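# Push backing onto pin post, then bin the pin

## Task

Seat a rubber backing on the pin's post, fully or almost fully, with the backing's wider end facing the pin, and then drop the pin into the bin. Tight backings may halt partway if pushed only gently.

## Robot and tools

Robot: two arms, left_arm carrying a five-finger left hand and right_arm carrying a right hand. The scene frame has its origin at table-top height halfway between the nominal bases, +z up, +x out over the table, and left_arm on the +y side (image sides may differ). Calibrated bases: left_arm at (+0.051, +0.374, 0) m, right_arm at (+0.037, -0.468, 0) m, each turned very slightly about z. Hand positions, orientations, velocities and all offsets use each arm's own base frame; the fixed camera and the table use the scene frame.

Hand point: a spot 0.05 m in front of the palm and 0.15 m out from the wrist flange. Its +z runs along the straight fingers (tips 0.06-0.07 m past it), +y leaves the palm, +x crosses the palm away from the thumb on the right hand and toward the thumb on the left hand. A bracket on the little-finger side of the wrist sticks out and can strike things; with fingers level the wrist may hang lower than the hand point and reach the table first.

A row is 28 numbers, each in [-1, 1], always full even if one arm moves: left dx, dy, dz, rx, ry, rz, then left thumb_turn, thumb_bend, index, middle, ring, little, force_limit, speed; then the same 14 for the right arm. dx..rz are an offset, not a pose: measured from that arm's Hand target at the start of the action or move, along its base axes, with 1.0 = 0.6 m or 180 degrees; rx, ry, rz form one rotation vector turning about the Hand target's position. Every row in one action counts from that same start, and a repeated offset moves further again. All six pose numbers at 0 re-commands the current Hand target. The controller limits commanded orientation to 32 degrees from the measured one each step.

Hand motor numbers are absolute targets: -1 open (straight finger, thumb beside the palm), +1 closed (finger curled, thumb in front of the palm). force_limit maps -1..+1 to about 0..10 N at the fingertip (0..15 N for the two thumb motors); speed rises from nearly zero at -1 to full at +0.48 and stays full above. Use speed -0.94 or lower for a gentle grip. There is no 'unchanged' value: to leave a hand alone, resend the eight numbers from its last executed row (or, if none yet, its hand_measured plus hand_force_limit and hand_speed). The thumb turned in and fingers closed hold objects about 0.035-0.065 m thick; handles down to about 0.025 m. To grip harder, raise force_limit and send a target more closed than hand_measured.

Tools:
- execute_actions(actions, cameras): actions is a list of actions, each a list of up to 15 rows, one row per 1/30 s; a short action repeats its last row. Images come back only with an empty actions list or when cameras names them.
- move(target, speed, blend, stop_force, zero, blocking, cameras): target is one 28-number row or a list of up to 15 rows, all offsets from the same starting Hand targets. speed is path top speed in m/s (0.002 to 3.6, default 0.25; turning limited to twice that in rad/s), one value or one per target. blend, in m, rounds corners in a list (0 stops at each). stop_force, 3 to 120 N for both arms, ends an arm's path when its wrist sensor feels that much push against the motion; unreliable when the hand turns, and should be left out when moving away from a contact. zero (only with stop_force, default true) re-zeroes before the move. blocking=false returns after about 0.5 s while the move continues (not allowed with stop_force). Paths are straight, all end together, last at least 0.5 s and at most 10 s, and do not avoid obstacles; avoid paths passing near an arm's own base.
- wait(seconds 0-10, cameras): lets time pass holding last commands.
- stop(cameras): brakes a running move.
- zoom_image(camera, region [x0, y0, x1, y1] in pixels, at most 504x504): closer look at cam_high, cam_left_wrist or cam_right_wrist from the newest images (each 672x504).
- show_instructions(): shows the reference images.
- zero_wrist_force(arm: left_arm or right_arm): tares that wrist sensor and the stop_force zero.
- finished_scene(scene, optional, 1): ends the scene permanently; the goal must hold without the robot.

Results: per arm end_effector_position (m), end_effector_quat_wxyz, velocities, Hand target (the next offsets start from it; the hand often rests slightly short, and a following command, even zeros, asks for it again), joint positions and torques, Wrist force/torque along the hand's axes (plus the peak since last shown), hand_measured, hand_stopped_by (moving, target, force, stalled, fault) and hand_load_n (positive means the finger is pushed open; near 0 after a grip is lost). A move adds a 'move:' line such as done, off_target, moving, held or fault, and limits like paced or held. Done only means at rest near the pose, not that nothing was touched.

Avoid: a net force around 150 N on an arm or contact torque at a joint's limit (wrist joints 24.6 N m) causes a 10 s fault stop; the arms are stiff, so targets even slightly past a firm contact are risky, and faster motion hits harder. Don't let the arms or hands press on each other, don't close one hand on the other's fingers, don't drop or fling parts, never let anything leave the table, and don't slam fixed objects. Long stretched holds or pushing against unreachable poses overheat motors and trigger a braking stop. Tight backings may need a firmer, controlled press to seat fully.

Each tool is called after ">>>" by a JSON object that holds its "name" and its "arguments".

Reference images:

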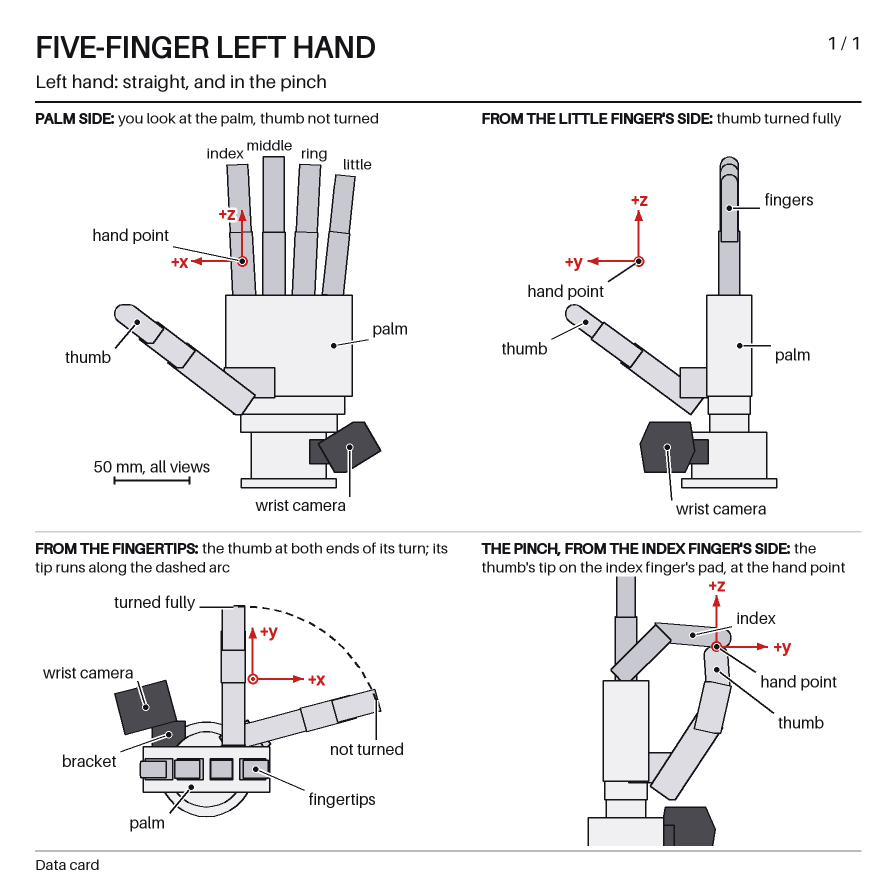

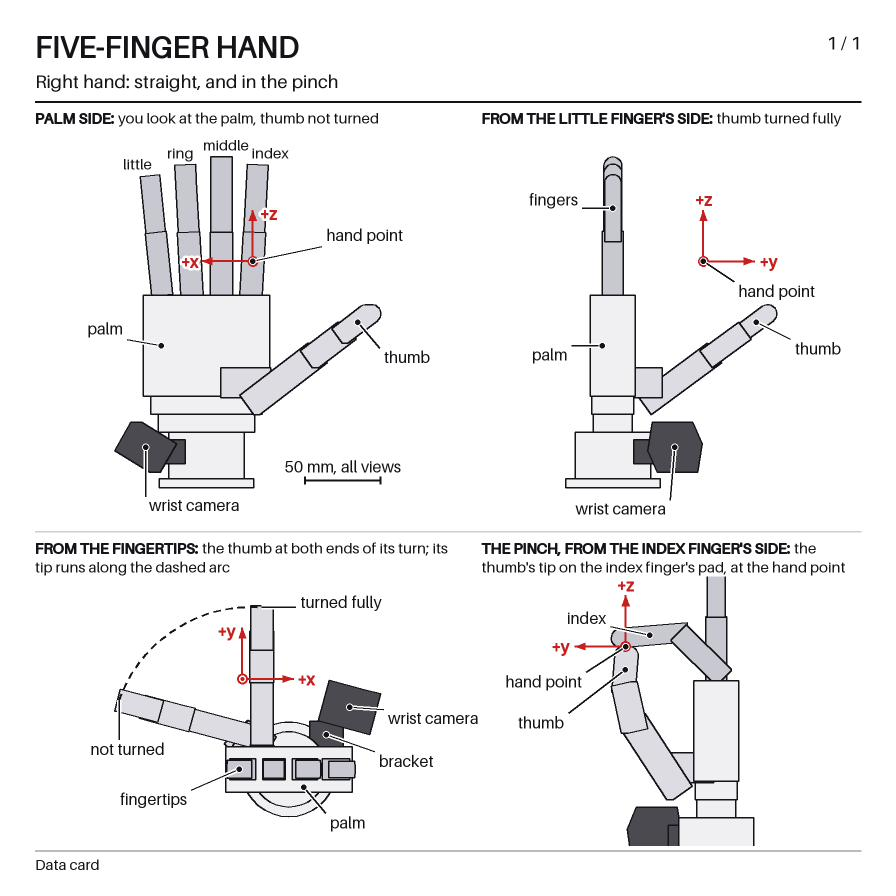

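## Session

>>> {"name": "execute_actions", "arguments": {"actions": []}}

Scene clock: 0.00 s.
left_arm: end_effector_position=(+0.2719, -0.0679, +0.2474) hand_measured=(-1.000, -1.000, -1.000, -1.000, -1.000, -1.000) hand_load_n=(+0.0, +0.0, +0.0, +0.0, +0.0, +0.0) hand_stopped_by=(target, target, target, target, target, target) hand_force_limit=0.00 hand_speed=-0.80 end_effector_quat_wxyz=(-0.002, +0.986, -0.165, -0.003) | right_arm: end_effector_position=(+0.3053, +0.6496, +0.3462) hand_measured=(-1.000, -1.000, -1.000, -1.000, -1.000, -1.000) hand_load_n=(+0.0, -0.5, +0.0, +0.0, +0.0, +0.0) hand_stopped_by=(target, target, target, target, target, target) hand_force_limit=0.00 hand_speed=-0.80 end_effector_quat_wxyz=(+0.752, +0.039, -0.649, -0.114)
Joint positions: left_arm=[3.664 -1.44 -1.923 1.79 -1.577 2.424] | right_arm=[0.627 -0.458 0.778 3.027 0.864 -1.916]
Joint velocities: within noise
Joint torques (N m): no reading
Wrist force (N): no reading
Wrist torque (N m): no reading
Wrist force, peak (N): no reading
Hand target: left_arm +0.2719, -0.0679, +0.2474; -0.002, +0.986, -0.165, -0.003 | right_arm +0.3053, +0.6496, +0.3462; +0.752, +0.039, -0.649, -0.114

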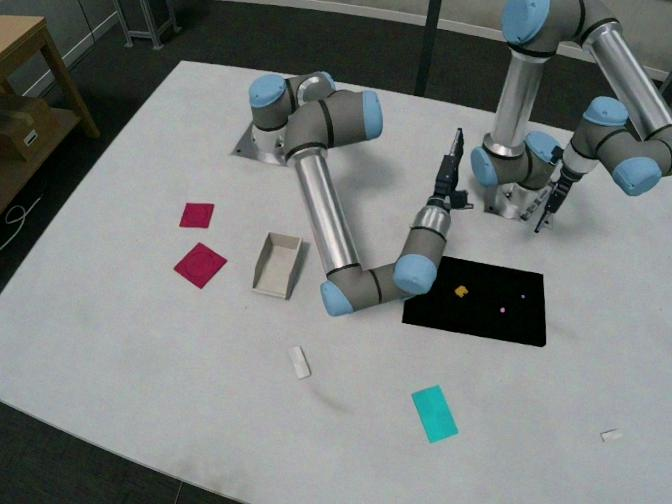

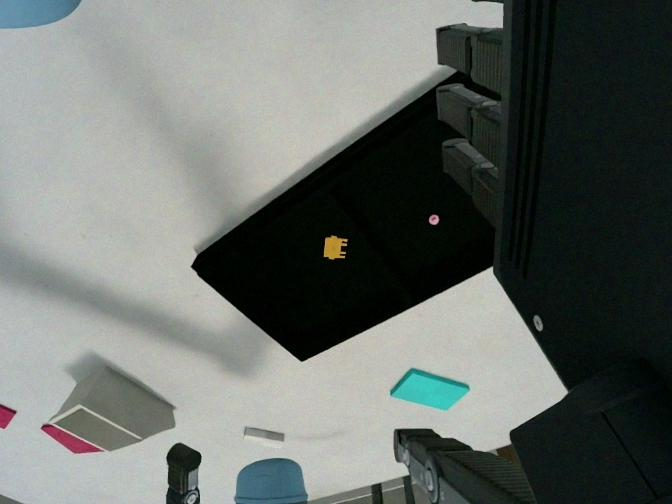

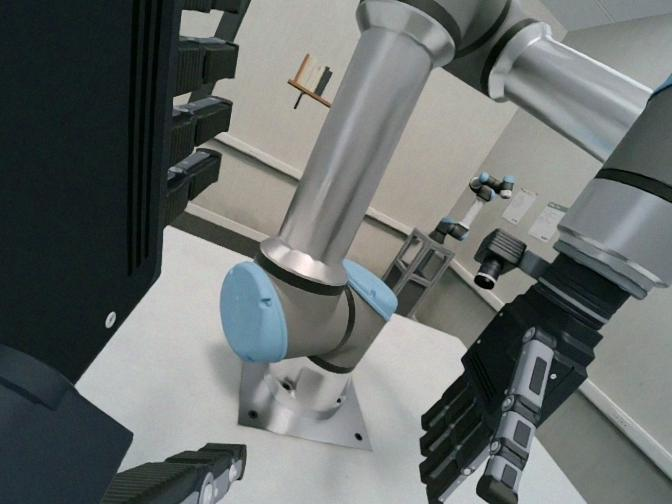

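>>> {"name": "zoom_image", "arguments": {"camera": "cam_high", "region": [400, 250, 560, 350]}}

>>> {"name": "zoom_image", "arguments": {"camera": "cam_left_wrist", "region": [280, 180, 500, 300]}}

>>> {"name": "zoom_image", "arguments": {"camera": "cam_high", "region": [160, 190, 320, 310]}}

Scaled by 3.150 from the camera's 672x504 image, which has a finer 960x720 frame.

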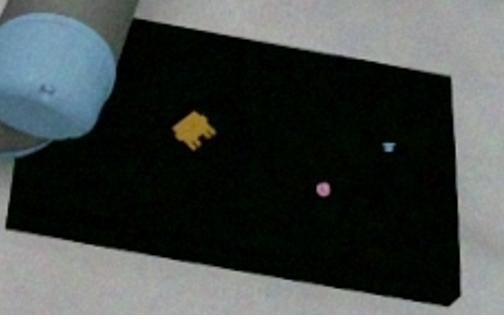

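Scaled by 2.291 from the camera's 672x504 image, which has a finer 960x720 frame.

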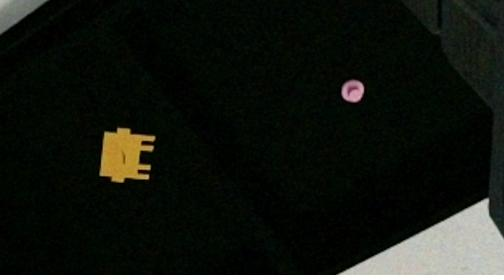

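Scaled by 3.150 from the camera's 672x504 image, which has a finer 960x720 frame.

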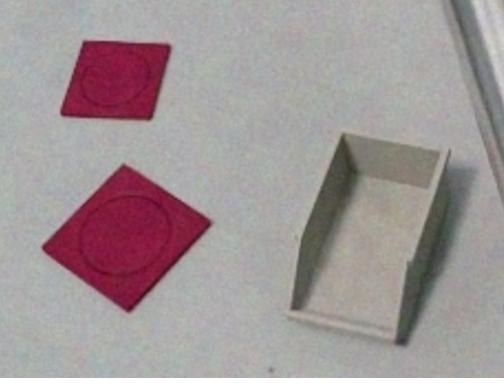

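>>> {"name": "zoom_image", "arguments": {"camera": "cam_high", "region": [220, 50, 490, 330]}}

>>> {"name": "zoom_image", "arguments": {"camera": "cam_high", "region": [430, 0, 672, 240]}}

Scaled by 1.800 from the camera's 672x504 image, which has a finer 960x720 frame.

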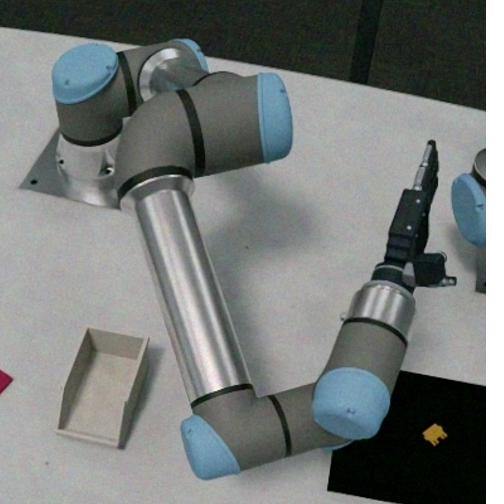

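Scaled by 2.083 from the camera's 672x504 image, which has a finer 960x720 frame.

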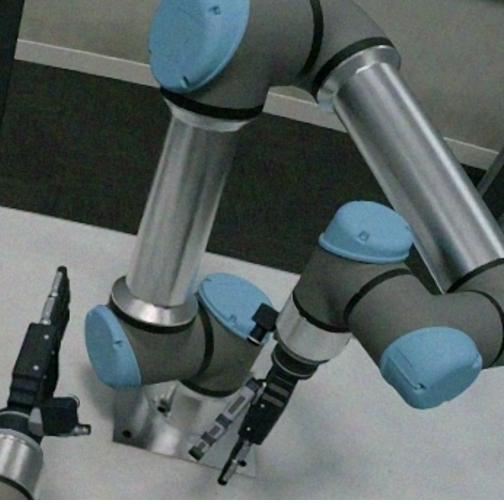

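>>> {"name": "move", "arguments": {"target": [0.09, -0.03, -0.16, 0, 0, 0, -1, -1, -1, -1, -1, -1, 0, -0.8, 0, -0.4, 0, 0, 0, 0, -1, -1, -1, -1, -1, -1, 0, -0.8], "cameras": ["all"]}}

Scene clock: 18.70 s.
left_arm: end_effector_position=(+0.3259, -0.0859, +0.1514) hand_measured=(-1.000, -1.000, -1.000, -1.000, -1.000, -1.000) hand_load_n=(+0.0, +0.0, +0.0, +0.0, +0.0, +0.0) hand_stopped_by=(target, target, target, target, target, target) hand_force_limit=0.00 hand_speed=-0.80 end_effector_quat_wxyz=(-0.002, +0.986, -0.165, -0.003) | right_arm: end_effector_position=(+0.3053, +0.4098, +0.3462) hand_measured=(-1.000, -1.000, -1.000, -1.000, -1.000, -1.000) hand_load_n=(+0.0, +0.0, +0.0, +0.0, +0.0, +0.0) hand_stopped_by=(target, target, target, target, target, target) hand_force_limit=0.00 hand_speed=-0.80 end_effector_quat_wxyz=(+0.752, +0.039, -0.649, -0.114)
Joint positions: left_arm=[3.511 -1.67 -1.959 2.055 -1.577 2.271] | right_arm=[0.32 -0.801 1.463 2.649 1.166 -1.848]
Joint torques (N m): left_arm=[-12.45 12.72 23.4 -0.07 -1.59 -1.8] | right_arm=[-7 -52.05 -5.94 -1.21 2.25 1.83]
Wrist force (N): left_arm=[-0.5 -0.3 -0.3] | right_arm=[0.3 0.2 0.2]
Wrist torque (N m): left_arm=[-0.02 0.08 0.05] | right_arm=[0.05 -0.05 -0.08]
Wrist force, peak (N): left_arm=[-1.0 -0.2 0.1] | right_arm=[-0.2 0.9 -0.1]
Hand target: left_arm +0.3259, -0.0859, +0.1514; -0.002, +0.986, -0.165, -0.003 | right_arm +0.3053, +0.4096, +0.3462; +0.752, +0.039, -0.649, -0.114
Off the commanded pose: left_arm 0.000 m, 0 deg | right_arm 0.000 m, 0 deg.
move: done

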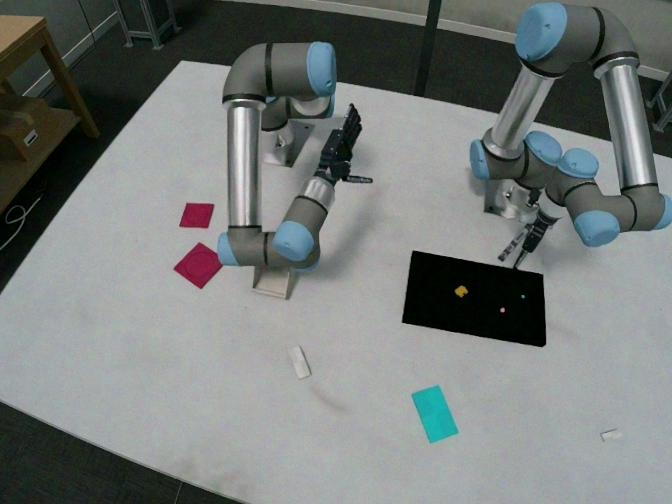

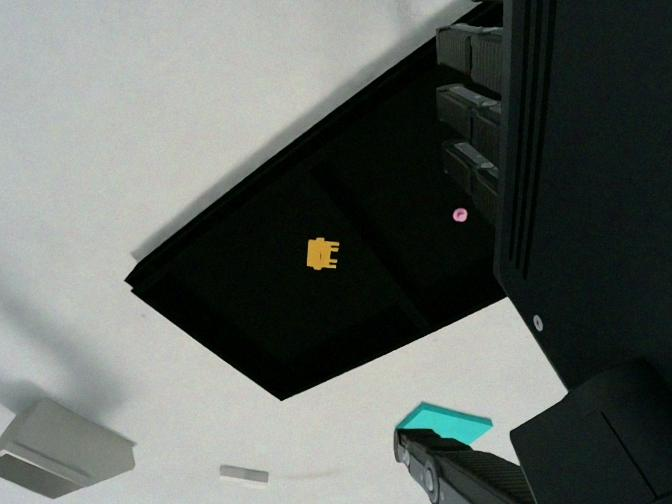

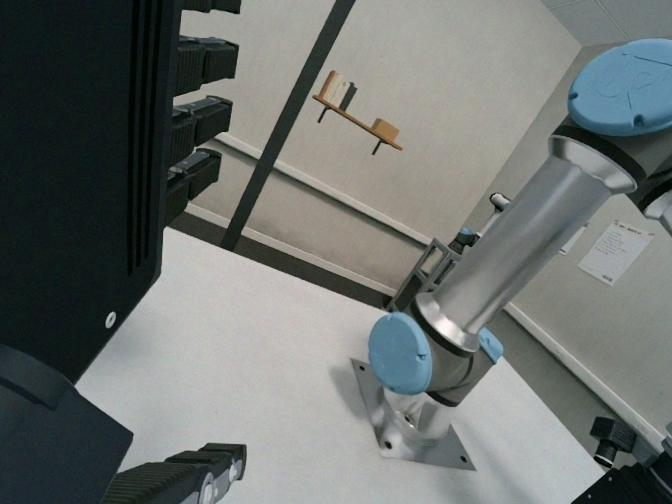

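>>> {"name": "zoom_image", "arguments": {"camera": "cam_left_wrist", "region": [270, 210, 390, 300]}}

>>> {"name": "zoom_image", "arguments": {"camera": "cam_left_wrist", "region": [430, 190, 500, 240]}}

>>> {"name": "zoom_image", "arguments": {"camera": "cam_high", "region": [400, 240, 560, 350]}}

Scaled by 4.200 from the camera's 672x504 image, which has a finer 960x720 frame.

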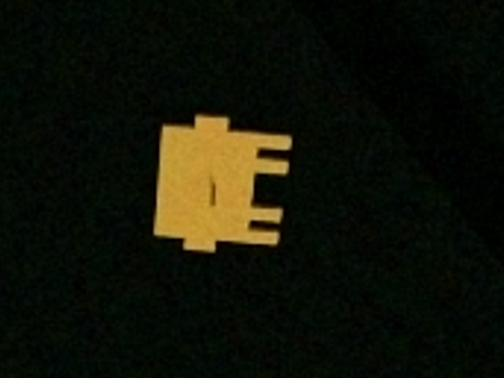

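Scaled by 7.200 from the camera's 672x504 image, which has a finer 960x720 frame.

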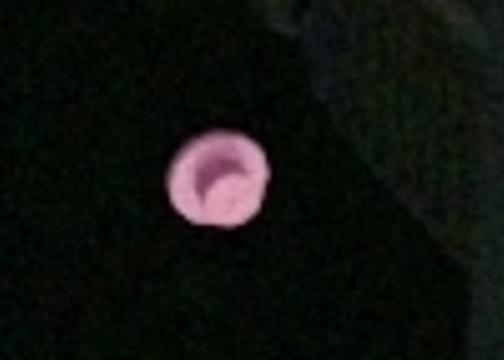

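Scaled by 3.150 from the camera's 672x504 image, which has a finer 960x720 frame.

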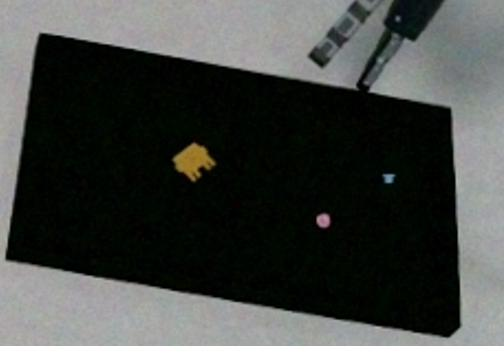

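>>> {"name": "move", "arguments": {"target": [-0.06, 0.177, -0.036, 0.186, -0.264, -0.363, 0.5, -0.3, -0.1, -1, -1, -1, 0, 0, 0, 0, 0, 0, 0, 0, -1, -1, -1, -1, -1, -1, 0, -0.8], "cameras": ["cam_high", "cam_left_wrist"]}}

Scene clock: 42.47 s.
left_arm: end_effector_position=(+0.2917, +0.0205, +0.1303) hand_measured=(+0.500, -0.300, -0.100, -1.000, -1.000, -1.000) hand_load_n=(+0.0, +0.0, +0.0, +0.0, +0.0, +0.0) hand_stopped_by=(target, target, target, target, target, target) hand_force_limit=0.00 hand_speed=0.00 end_effector_quat_wxyz=(-0.314, +0.635, -0.632, +0.315) | right_arm: end_effector_position=(+0.3053, +0.4096, +0.3462) hand_measured=(-1.000, -1.000, -1.000, -1.000, -1.000, -1.000) hand_load_n=(+0.0, +0.0, +0.0, +0.0, +0.0, +0.0) hand_stopped_by=(target, target, target, target, target, target) hand_force_limit=0.00 hand_speed=-0.80 end_effector_quat_wxyz=(+0.752, +0.039, -0.649, -0.114)
Joint positions: left_arm=[4.82 -1.132 -2.641 2.064 -0.656 4.884] | right_arm=[0.32 -0.801 1.464 2.649 1.166 -1.848]
Joint torques (N m): left_arm=[-11.79 4.16 21.11 -0.27 -0.36 -1.83] | right_arm=[-6.62 -53.05 -6.64 -1.22 2.31 1.76]
Wrist force (N): left_arm=[0.2 0.5 0.4] | right_arm=[-0.2 0.5 0.3]
Wrist torque (N m): left_arm=[0.31 0.07 -0.10] | right_arm=[0.08 0.03 -0.10]
Wrist force, peak (N): left_arm=[-0.2 0.9 0.9] | right_arm=[-0.2 0.5 0.6]
Hand target: left_arm +0.2917, +0.0205, +0.1303; -0.314, +0.635, -0.632, +0.315 (not the last commanded pose) | right_arm +0.3053, +0.4096, +0.3462; +0.752, +0.039, -0.649, -0.114
Off the commanded pose: left_arm 0.002 m, 2 deg | right_arm 0.000 m, 0 deg.
led back after a hold (left arm): the arm was led back toward your command in small steps, so it may still be short of it.
move: held (left_arm; a check stopped the path); limits=held
pose unreachable (left arm): on one or more control steps of this call, first in action 0 (counted from 0), this arm could not follow its commanded pose, so it was not sent that pose on those steps. It may still have moved: this result reports where it is.
cause: moving toward the commanded pose would bring two parts of the arm too close to each other (joints 3 (elbow) to 6 (wrist 3) lie between them).
Images, in order (width x height): cam_high 672x504, cam_left_wrist 672x504.

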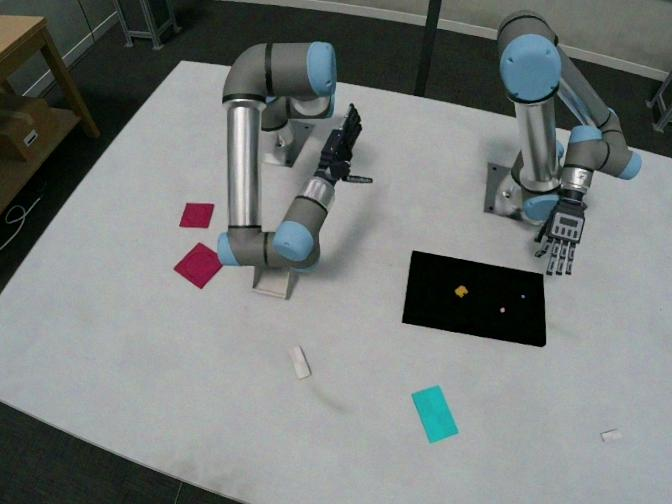

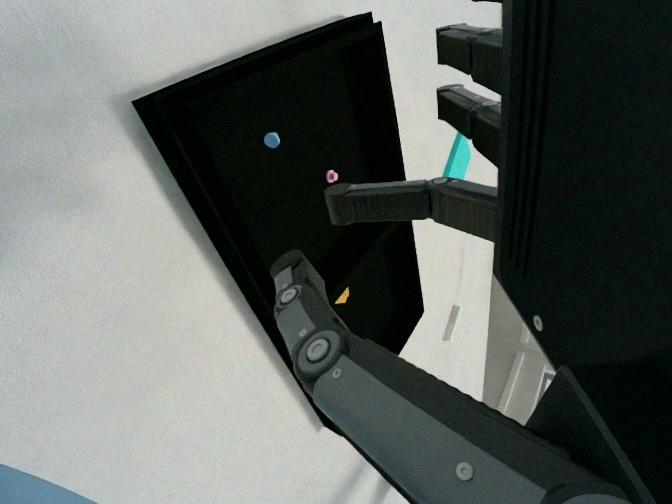

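>>> {"name": "zoom_image", "arguments": {"camera": "cam_left_wrist", "region": [240, 110, 380, 210]}}

>>> {"name": "zoom_image", "arguments": {"camera": "cam_left_wrist", "region": [320, 270, 400, 330]}}

Scaled by 3.600 from the camera's 672x504 image, which has a finer 960x720 frame.

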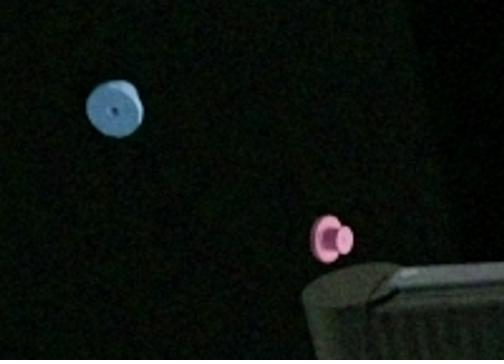

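Scaled by 6.300 from the camera's 672x504 image, which has a finer 960x720 frame.

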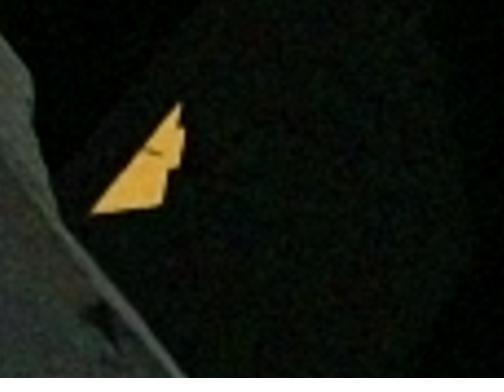

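>>> {"name": "move", "arguments": {"target": [0, 0, 0, 0, 0, 0, 0.5, -0.1, 0.2, -1, -1, -1, -0.6, -0.5, 0, 0, 0, 0, 0, 0, -1, -1, -1, -1, -1, -1, 0, -0.8], "cameras": ["cam_left_wrist"]}}

Scene clock: 48.40 s.
left_arm: end_effector_position=(+0.2917, +0.0205, +0.1303) hand_measured=(+0.500, -0.100, +0.200, -1.000, -1.000, -1.000) hand_load_n=(+0.0, +0.5, +0.0, +0.0, +0.0, -0.5) hand_stopped_by=(target, target, target, target, target, target) hand_force_limit=-0.60 hand_speed=-0.50 end_effector_quat_wxyz=(-0.314, +0.635, -0.632, +0.315) | right_arm: end_effector_position=(+0.3053, +0.4096, +0.3462) hand_measured=(-1.000, -1.000, -1.000, -1.000, -1.000, -1.000) hand_load_n=(+0.0, +0.0, +0.0, +0.0, +0.0, +0.0) hand_stopped_by=(target, target, target, target, target, target) hand_force_limit=0.00 hand_speed=-0.80 end_effector_quat_wxyz=(+0.752, +0.039, -0.649, -0.114)
Joint positions: left_arm=[4.82 -1.132 -2.641 2.064 -0.656 4.884] | right_arm=[0.32 -0.801 1.464 2.649 1.166 -1.848]
Joint torques (N m): left_arm=[-11.36 4.56 20.52 -0.35 -0.29 -1.77] | right_arm=[-6.34 -53.35 -6.39 -1.28 2.17 1.65]
Wrist force (N): left_arm=[-0.2 0.7 0.6] | right_arm=[0.0 0.4 0.3]
Wrist torque (N m): left_arm=[0.34 0.12 -0.13] | right_arm=[0.07 -0.01 -0.09]
Wrist force, peak (N): left_arm=[-0.2 0.6 0.7] | right_arm=[-0.3 0.4 0.6]
Hand target: left_arm +0.2917, +0.0205, +0.1303; -0.314, +0.635, -0.632, +0.315 | right_arm +0.3053, +0.4096, +0.3462; +0.752, +0.039, -0.649, -0.114
Off the commanded pose: left_arm 0.000 m, 0 deg | right_arm 0.000 m, 0 deg.
move: done
Images, in order (width x height): cam_left_wrist 672x504.

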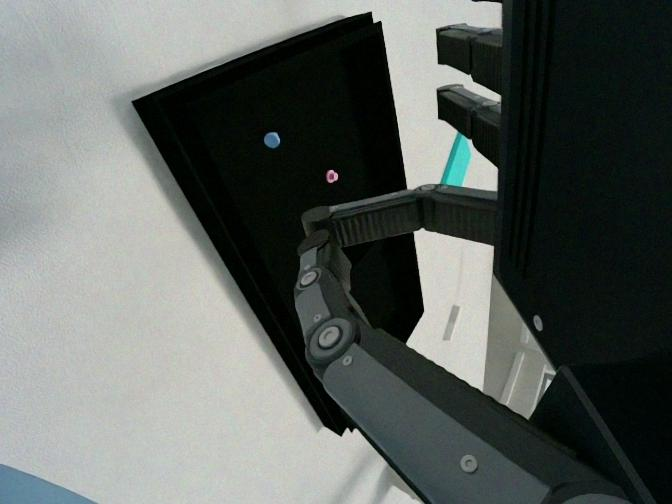

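>>> {"name": "zoom_image", "arguments": {"camera": "cam_left_wrist", "region": [250, 150, 430, 300]}}

Scaled by 2.800 from the camera's 672x504 image, which has a finer 960x720 frame.

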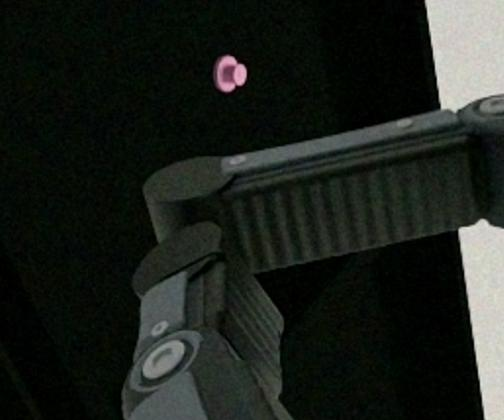

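>>> {"name": "move", "arguments": {"target": [0, 0, 0, 0, 0, 0, 0.5, -0.1, 0.2, -1, -1, -1, -0.6, -0.5, 0.211, 0.137, 0.0, 0.444, -0.5625, 0.2345, -1, -1, -1, -1, -1, -1, 0, -0.8], "cameras": ["cam_high", "cam_right_wrist"], "speed": 0.35}}

Scene clock: 65.07 s.
left_arm: end_effector_position=(+0.2917, +0.0205, +0.1303) hand_measured=(+0.500, -0.100, +0.200, -1.000, -1.000, -1.000) hand_load_n=(+0.0, +0.0, +0.0, +0.0, +0.0, +0.0) hand_stopped_by=(target, target, target, target, target, target) hand_force_limit=-0.60 hand_speed=-0.50 end_effector_quat_wxyz=(-0.314, +0.635, -0.632, +0.315) | right_arm: end_effector_position=(+0.4319, +0.4918, +0.3462) hand_measured=(-1.000, -1.000, -1.000, -1.000, -1.000, -1.000) hand_load_n=(+0.0, -0.5, +0.0, +0.0, +0.0, +0.0) hand_stopped_by=(target, target, target, target, target, target) hand_force_limit=0.00 hand_speed=-0.80 end_effector_quat_wxyz=(-0.153, +0.690, -0.690, -0.153)
Joint positions: left_arm=[4.82 -1.132 -2.641 2.064 -0.656 4.884] | right_arm=[0.408 -0.693 0.318 1.763 1.172 -2.696]
Joint torques (N m): left_arm=[-10.72 3.79 17.13 -1.41 1.47 -1.73] | right_arm=[-6.61 -57.59 -7.61 -0.28 -2.55 1.86]
Wrist force (N): left_arm=[0.0 0.2 0.6] | right_arm=[4.0 0.5 2.4]
Wrist torque (N m): left_arm=[0.25 0.09 -0.10] | right_arm=[-0.17 -0.22 0.16]
Wrist force, peak (N): left_arm=[0.1 0.6 0.7] | right_arm=[4.5 0.8 2.4]
Hand target: left_arm +0.2917, +0.0205, +0.1303; -0.314, +0.635, -0.632, +0.315 | right_arm +0.4319, +0.4918, +0.3462; -0.154, +0.690, -0.691, -0.153
Off the commanded pose: left_arm 0.000 m, 0 deg | right_arm 0.000 m, 0 deg.
elbow stopped short (right arm): the move would have taken joint 3 (elbow) straighter than the controller allows.
move: done
Images, in order (width x height): cam_high 672x504, cam_right_wrist 672x504.

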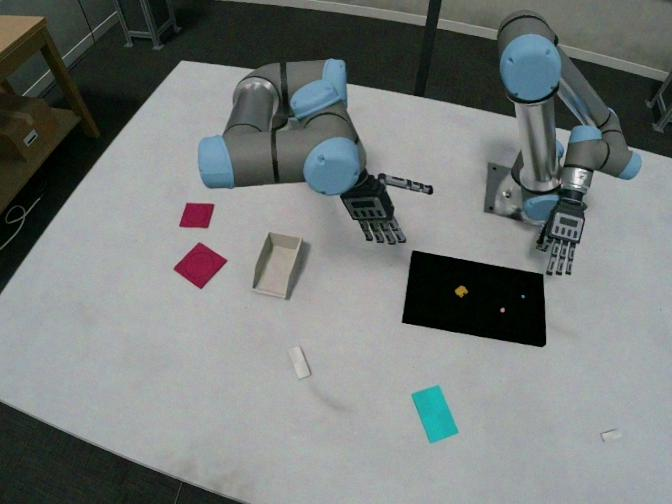

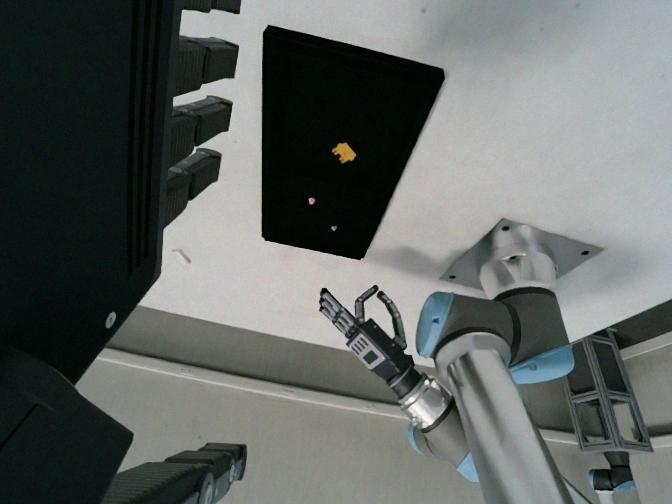

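>>> {"name": "move", "arguments": {"target": [0.18, -0.076, -0.092, 0, 0, 0, 0.5, -0.3, 0.0, -1, -1, -1, -0.6, 0, 0.005, 0.042, -0.317, 0, 0, 0, -1, -1, -1, -1, -1, -1, 0, -0.8], "cameras": ["all"]}}

Scene clock: 68.10 s.
left_arm: end_effector_position=(+0.2926, +0.0199, +0.1298) hand_measured=(+0.500, -0.300, +0.000, -1.000, -1.000, -1.000) hand_load_n=(+0.0, +0.0, +0.5, +0.0, -0.5, +0.0) hand_stopped_by=(target, target, target, target, target, target) hand_force_limit=-0.60 hand_speed=0.00 end_effector_quat_wxyz=(-0.315, +0.634, -0.632, +0.315) | right_arm: end_effector_position=(+0.4326, +0.4975, +0.3029) hand_measured=(-1.000, -1.000, -1.000, -1.000, -1.000, -1.000) hand_load_n=(+0.0, +0.0, +0.0, +0.0, +0.0, +0.0) hand_stopped_by=(target, target, target, target, target, target) hand_force_limit=0.00 hand_speed=-0.80 end_effector_quat_wxyz=(-0.153, +0.690, -0.690, -0.153)
Joint positions: left_arm=[4.809 -1.134 -2.639 2.078 -0.652 4.867] | right_arm=[0.417 -0.744 0.526 1.602 1.174 -2.687]
Joint torques (N m): left_arm=[12.09 5.63 2.31 -4.99 -0.43 1.69] | right_arm=[-7.13 -57.95 -9.28 -0.08 -2.64 1.94]
Wrist force (N): left_arm=[-0.1 0.1 0.1] | right_arm=[3.8 0.6 2.5]
Wrist torque (N m): left_arm=[0.29 0.10 -0.28] | right_arm=[-0.16 -0.20 0.13]
Wrist force, peak (N): left_arm=[0.9 0.0 0.9] | right_arm=[4.3 0.7 3.0]
Hand target: left_arm +0.2926, +0.0199, +0.1298; -0.315, +0.634, -0.632, +0.315 (not the last commanded pose) | right_arm +0.4326, +0.4975, +0.3028; -0.153, +0.690, -0.691, -0.153 (not the last commanded pose)
Off the commanded pose: left_arm 0.128 m, 0 deg | right_arm 0.148 m, 0 deg.
move: held (left_arm; a check stopped the path), off_target (right_arm; braked when a check withheld steps of left_arm); limits=held
pose unreachable (left arm): on one or more control steps of this call, first in action 0 (counted from 0), this arm could not follow its commanded pose, so it was not sent that pose on those steps. It may still have moved: this result reports where it is.
cause: moving toward the commanded pose would bring two parts of the arm too close to each other (joints 3 (elbow) to 6 (wrist 3) lie between them).

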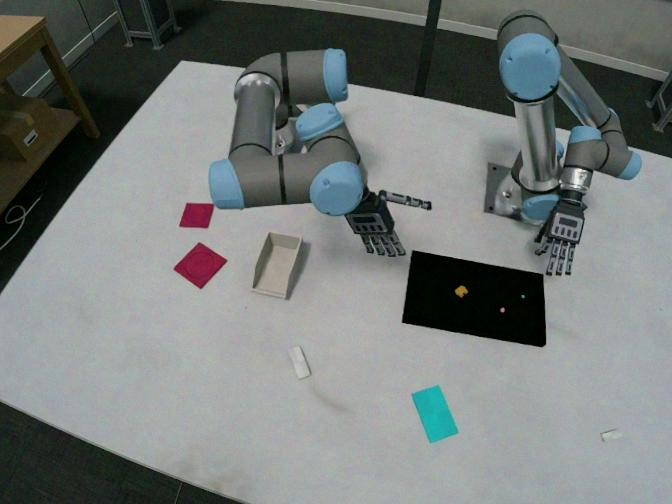

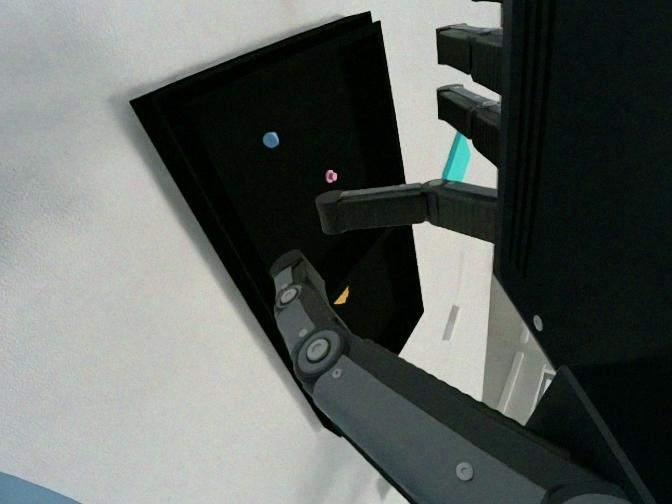

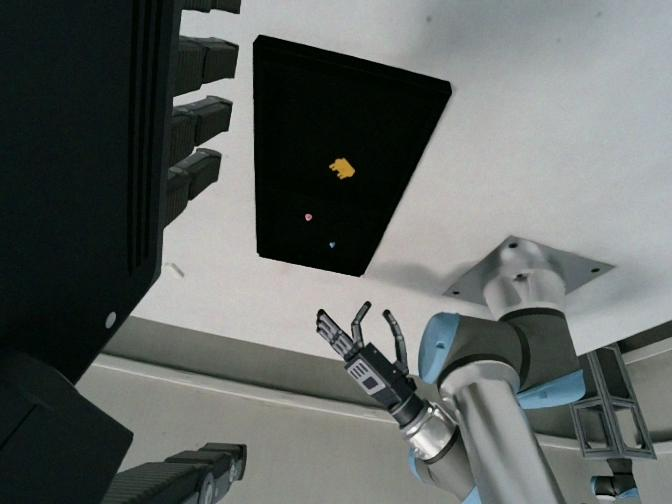

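>>> {"name": "move", "arguments": {"target": [0.12, 0.0, 0.15, 0, 0, 0, 0.5, -0.3, 0.0, -1, -1, -1, -0.6, 0, 0, 0, 0, 0, 0, 0, -1, -1, -1, -1, -1, -1, 0, -0.8]}}

Scene clock: 71.07 s.
left_arm: end_effector_position=(+0.3646, +0.0199, +0.2198) hand_measured=(+0.500, -0.300, +0.000, -1.000, -1.000, -1.000) hand_load_n=(+0.0, +0.0, +0.0, +0.0, +0.0, +0.0) hand_stopped_by=(target, target, target, target, target, target) hand_force_limit=-0.60 hand_speed=0.00 end_effector_quat_wxyz=(-0.315, +0.634, -0.632, +0.316) | right_arm: end_effector_position=(+0.4326, +0.4975, +0.3028) hand_measured=(-1.000, -1.000, -1.000, -1.000, -1.000, -1.000) hand_load_n=(+0.0, -0.5, +0.0, +0.0, +0.0, +0.0) hand_stopped_by=(target, target, target, target, target, target) hand_force_limit=0.00 hand_speed=-0.80 end_effector_quat_wxyz=(-0.153, +0.690, -0.691, -0.153)
Joint positions: left_arm=[4.087 -1.22 -2.132 2.442 -0.867 3.833] | right_arm=[0.416 -0.744 0.527 1.601 1.174 -2.687]
Joint torques (N m): left_arm=[-10.8 -3.12 25.69 1.42 -1.23 -1.58] | right_arm=[-6.92 -57.32 -9.14 -0.11 -2.58 1.84]
Wrist force (N): left_arm=[0.1 0.7 0.8] | right_arm=[3.8 0.4 2.4]
Wrist torque (N m): left_arm=[0.29 0.07 -0.14] | right_arm=[-0.19 -0.20 0.12]
Wrist force, peak (N): left_arm=[-0.3 1.0 0.7] | right_arm=[4.1 0.7 2.6]
Hand target: left_arm +0.3646, +0.0199, +0.2198; -0.315, +0.634, -0.632, +0.315 | right_arm +0.4326, +0.4975, +0.3028; -0.153, +0.690, -0.691, -0.153
Off the commanded pose: left_arm 0.000 m, 0 deg | right_arm 0.000 m, 0 deg.
move: done

>>> {"name": "move", "arguments": {"target": [0.059, -0.075, -0.233, 0, 0, 0, 0.5, -0.3, 0.0, -1, -1, -1, -0.6, 0, 0.004, 0.0325, -0.245, 0, 0, 0, -1, -1, -1, -1, -1, -1, 0, -0.8], "cameras": ["all"]}}

Scene clock: 73.13 s.
left_arm: end_effector_position=(+0.3999, -0.0251, +0.0801) hand_measured=(+0.500, -0.300, +0.000, -1.000, -1.000, -1.000) hand_load_n=(-0.5, +0.0, +0.0, +0.0, +0.0, +0.0) hand_stopped_by=(target, target, target, target, target, target) hand_force_limit=-0.60 hand_speed=0.00 end_effector_quat_wxyz=(-0.315, +0.634, -0.632, +0.316) end_effector_velocity=(+0.001, +0.000, -0.001) end_effector_angular_velocity=(+0.001, -0.001, +0.000) | right_arm: end_effector_position=(+0.4350, +0.5170, +0.1559) hand_measured=(-1.000, -1.000, -1.000, -1.000, -1.000, -1.000) hand_load_n=(+0.0, +0.0, +0.0, +0.0, +0.5, +0.0) hand_stopped_by=(target, target, target, target, target, target) hand_force_limit=0.00 hand_speed=-0.80 end_effector_quat_wxyz=(-0.153, +0.690, -0.691, -0.153)
Joint positions: left_arm=[3.765 -1.446 -2.33 3.028 -1.087 3.546] | right_arm=[0.444 -0.716 0.849 1.239 1.179 -2.657]
Joint velocities: left_arm=[-0.003 -0.002 0.001 0.005 -0.003 -0.002] | right_arm=[within noise]
Joint torques (N m): left_arm=[-10.64 1.93 24.19 1.89 -0.94 -1.78] | right_arm=[6.67 -38.72 -9.54 -0.14 -2.49 1.84]
Wrist force (N): left_arm=[0.4 0.2 0.6] | right_arm=[4.2 0.6 2.5]
Wrist torque (N m): left_arm=[0.24 -0.03 -0.05] | right_arm=[-0.17 -0.28 0.19]
Wrist force, peak (N): left_arm=[0.6 1.6 1.1] | right_arm=[4.3 0.6 3.3]
Hand target: left_arm +0.4000, -0.0251, +0.0800; -0.315, +0.634, -0.632, +0.315 | right_arm +0.4350, +0.5170, +0.1558; -0.153, +0.690, -0.691, -0.153
Off the commanded pose: left_arm 0.000 m, 0 deg | right_arm 0.000 m, 0 deg.
move: done

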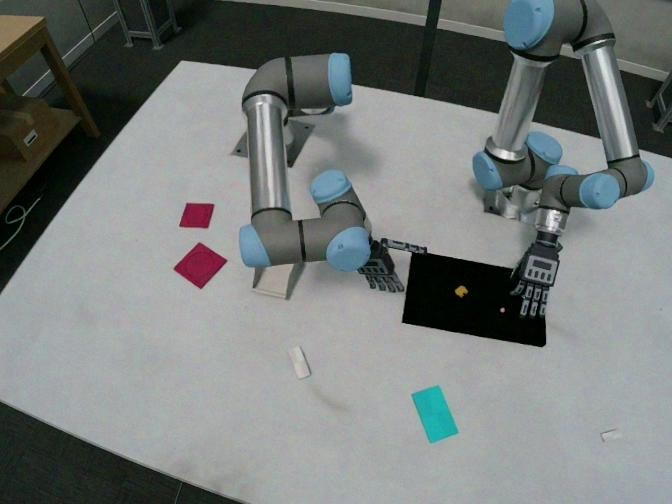

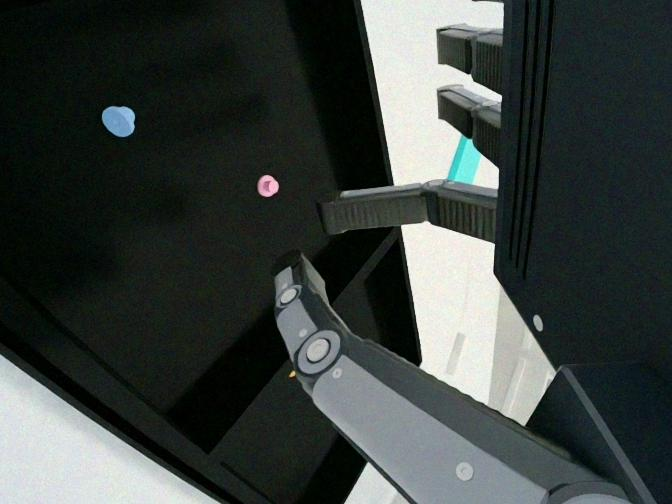

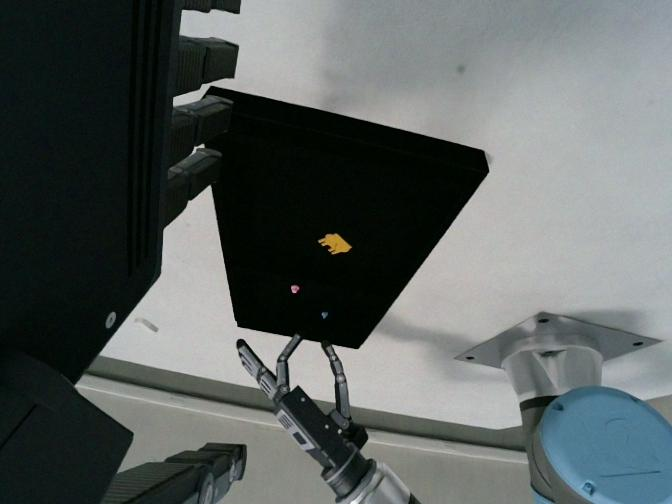

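>>> {"name": "zoom_image", "arguments": {"camera": "cam_right_wrist", "region": [200, 80, 500, 350]}}

>>> {"name": "zoom_image", "arguments": {"camera": "cam_left_wrist", "region": [0, 0, 420, 504]}}

Scaled by 1.680 from the camera's 672x504 image, which has a finer 960x720 frame.

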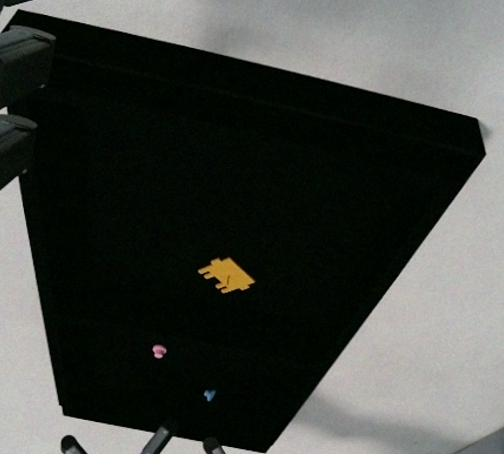

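Scaled by 1.000.

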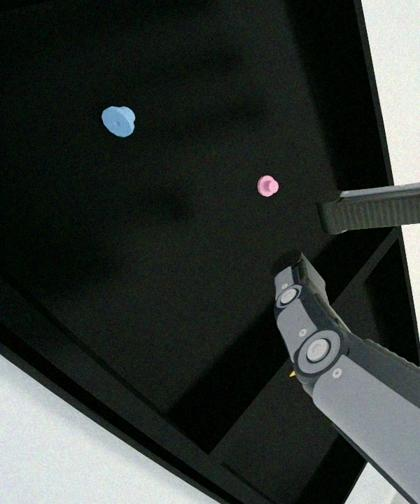

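>>> {"name": "move", "arguments": {"target": [0.0667, 0.005, -0.02, -0.0068, -0.0385, -0.1111, 0.5, -0.3, 0.1, -1, -1, -1, -0.6, 0, 0, 0, 0, 0, 0, 0, -1, -1, -1, -1, -1, -1, 0, -0.8], "cameras": ["cam_left_wrist", "cam_right_wrist"]}}

>>> {"name": "zoom_image", "arguments": {"camera": "cam_left_wrist", "region": [220, 140, 400, 290]}}

>>> {"name": "zoom_image", "arguments": {"camera": "cam_right_wrist", "region": [200, 220, 400, 400]}}

Scene clock: 85.57 s.
left_arm: end_effector_position=(+0.4400, -0.0221, +0.0680) hand_measured=(+0.500, -0.300, +0.100, -1.000, -1.000, -1.000) hand_load_n=(+0.0, +0.0, +0.0, -0.5, +0.0, +0.0) hand_stopped_by=(target, target, target, target, target, target) hand_force_limit=-0.60 hand_speed=0.00 end_effector_quat_wxyz=(+0.286, -0.498, +0.709, -0.410) | right_arm: end_effector_position=(+0.4350, +0.5170, +0.1558) hand_measured=(-1.000, -1.000, -1.000, -1.000, -1.000, -1.000) hand_load_n=(+0.0, +0.0, +0.0, +0.0, +0.0, +0.0) hand_stopped_by=(target, target, target, target, target, target) hand_force_limit=0.00 hand_speed=-0.80 end_effector_quat_wxyz=(-0.153, +0.690, -0.691, -0.153)
Joint positions: left_arm=[3.881 -1.69 -2.235 3.032 -0.698 3.9] | right_arm=[0.444 -0.716 0.849 1.239 1.179 -2.657]
Joint torques (N m): left_arm=[11.95 9.32 21.46 -4.09 2.15 2.14] | right_arm=[6.31 -39.89 -9.8 -0.13 -2.43 1.94]
Wrist force (N): left_arm=[0.6 0.6 1.1] | right_arm=[4.3 0.4 2.4]
Wrist torque (N m): left_arm=[0.27 -0.04 -0.23] | right_arm=[-0.20 -0.29 0.19]
Wrist force, peak (N): left_arm=[0.7 0.7 1.3] | right_arm=[4.6 0.6 2.6]
Hand target: left_arm +0.4400, -0.0221, +0.0680; +0.286, -0.498, +0.709, -0.410 | right_arm +0.4350, +0.5170, +0.1558; -0.153, +0.690, -0.691, -0.153
Off the commanded pose: left_arm 0.000 m, 0 deg | right_arm 0.000 m, 0 deg.
move: done
Images, in order (width x height): cam_left_wrist 672x504, cam_right_wrist 672x504.

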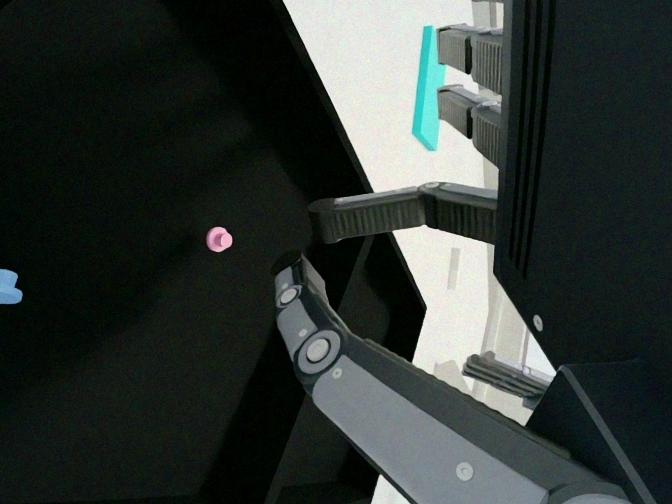

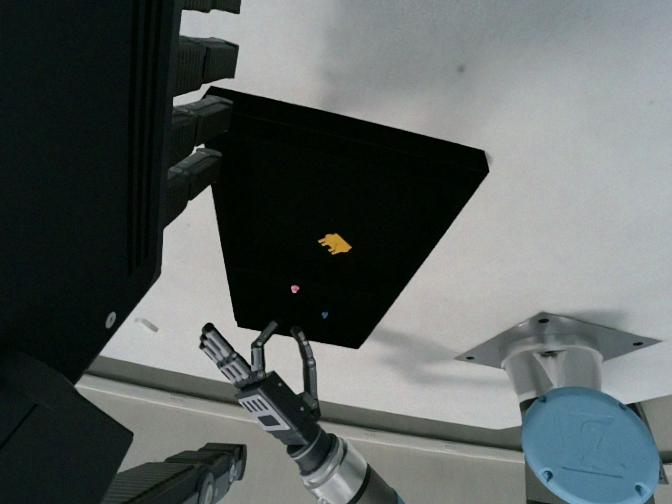

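Scaled by 2.800 from the camera's 672x504 image, which has a finer 960x720 frame.

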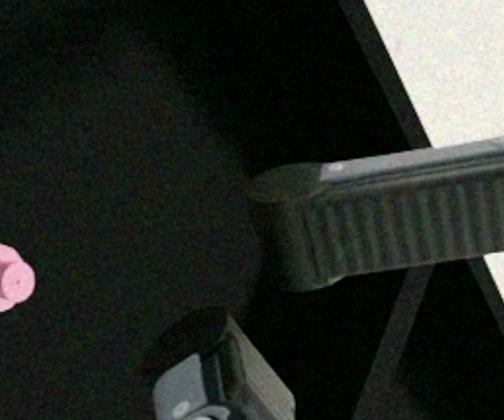

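Scaled by 2.520 from the camera's 672x504 image, which has a finer 960x720 frame.

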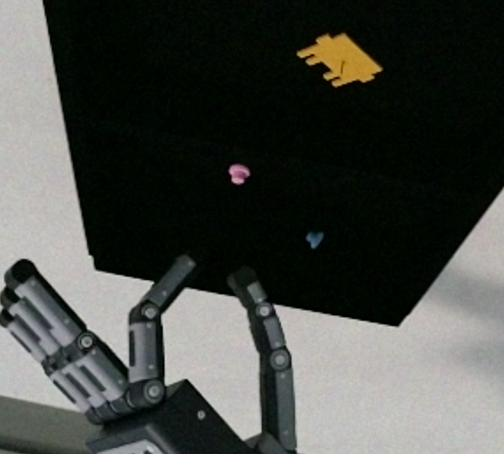

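>>> {"name": "zoom_image", "arguments": {"camera": "cam_left_wrist", "region": [198, 219, 238, 259]}}

>>> {"name": "zoom_image", "arguments": {"camera": "cam_right_wrist", "region": [280, 275, 310, 300]}}

>>> {"name": "zoom_image", "arguments": {"camera": "cam_right_wrist", "region": [310, 225, 360, 265]}}

Scaled by 12.600 from the camera's 672x504 image, which has a finer 960x720 frame.

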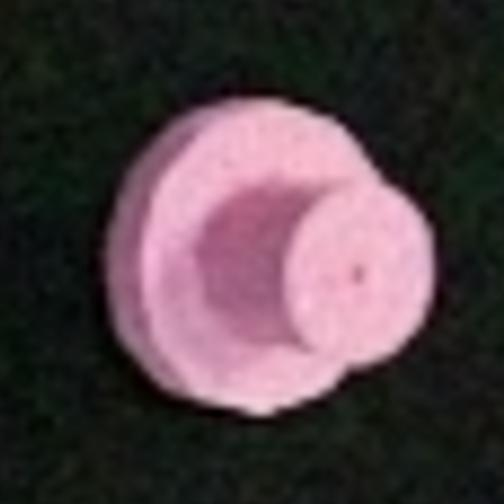

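Scaled by 16.800 from the camera's 672x504 image, which has a finer 960x720 frame.

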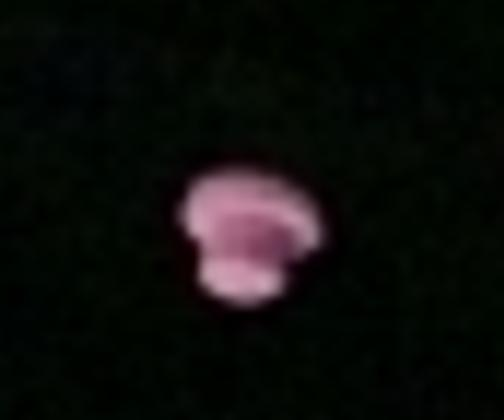

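Scaled by 10.080 from the camera's 672x504 image, which has a finer 960x720 frame.

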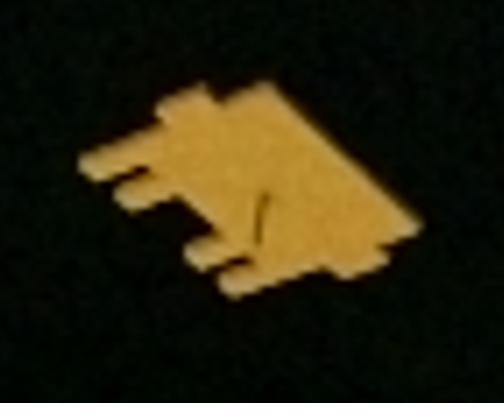

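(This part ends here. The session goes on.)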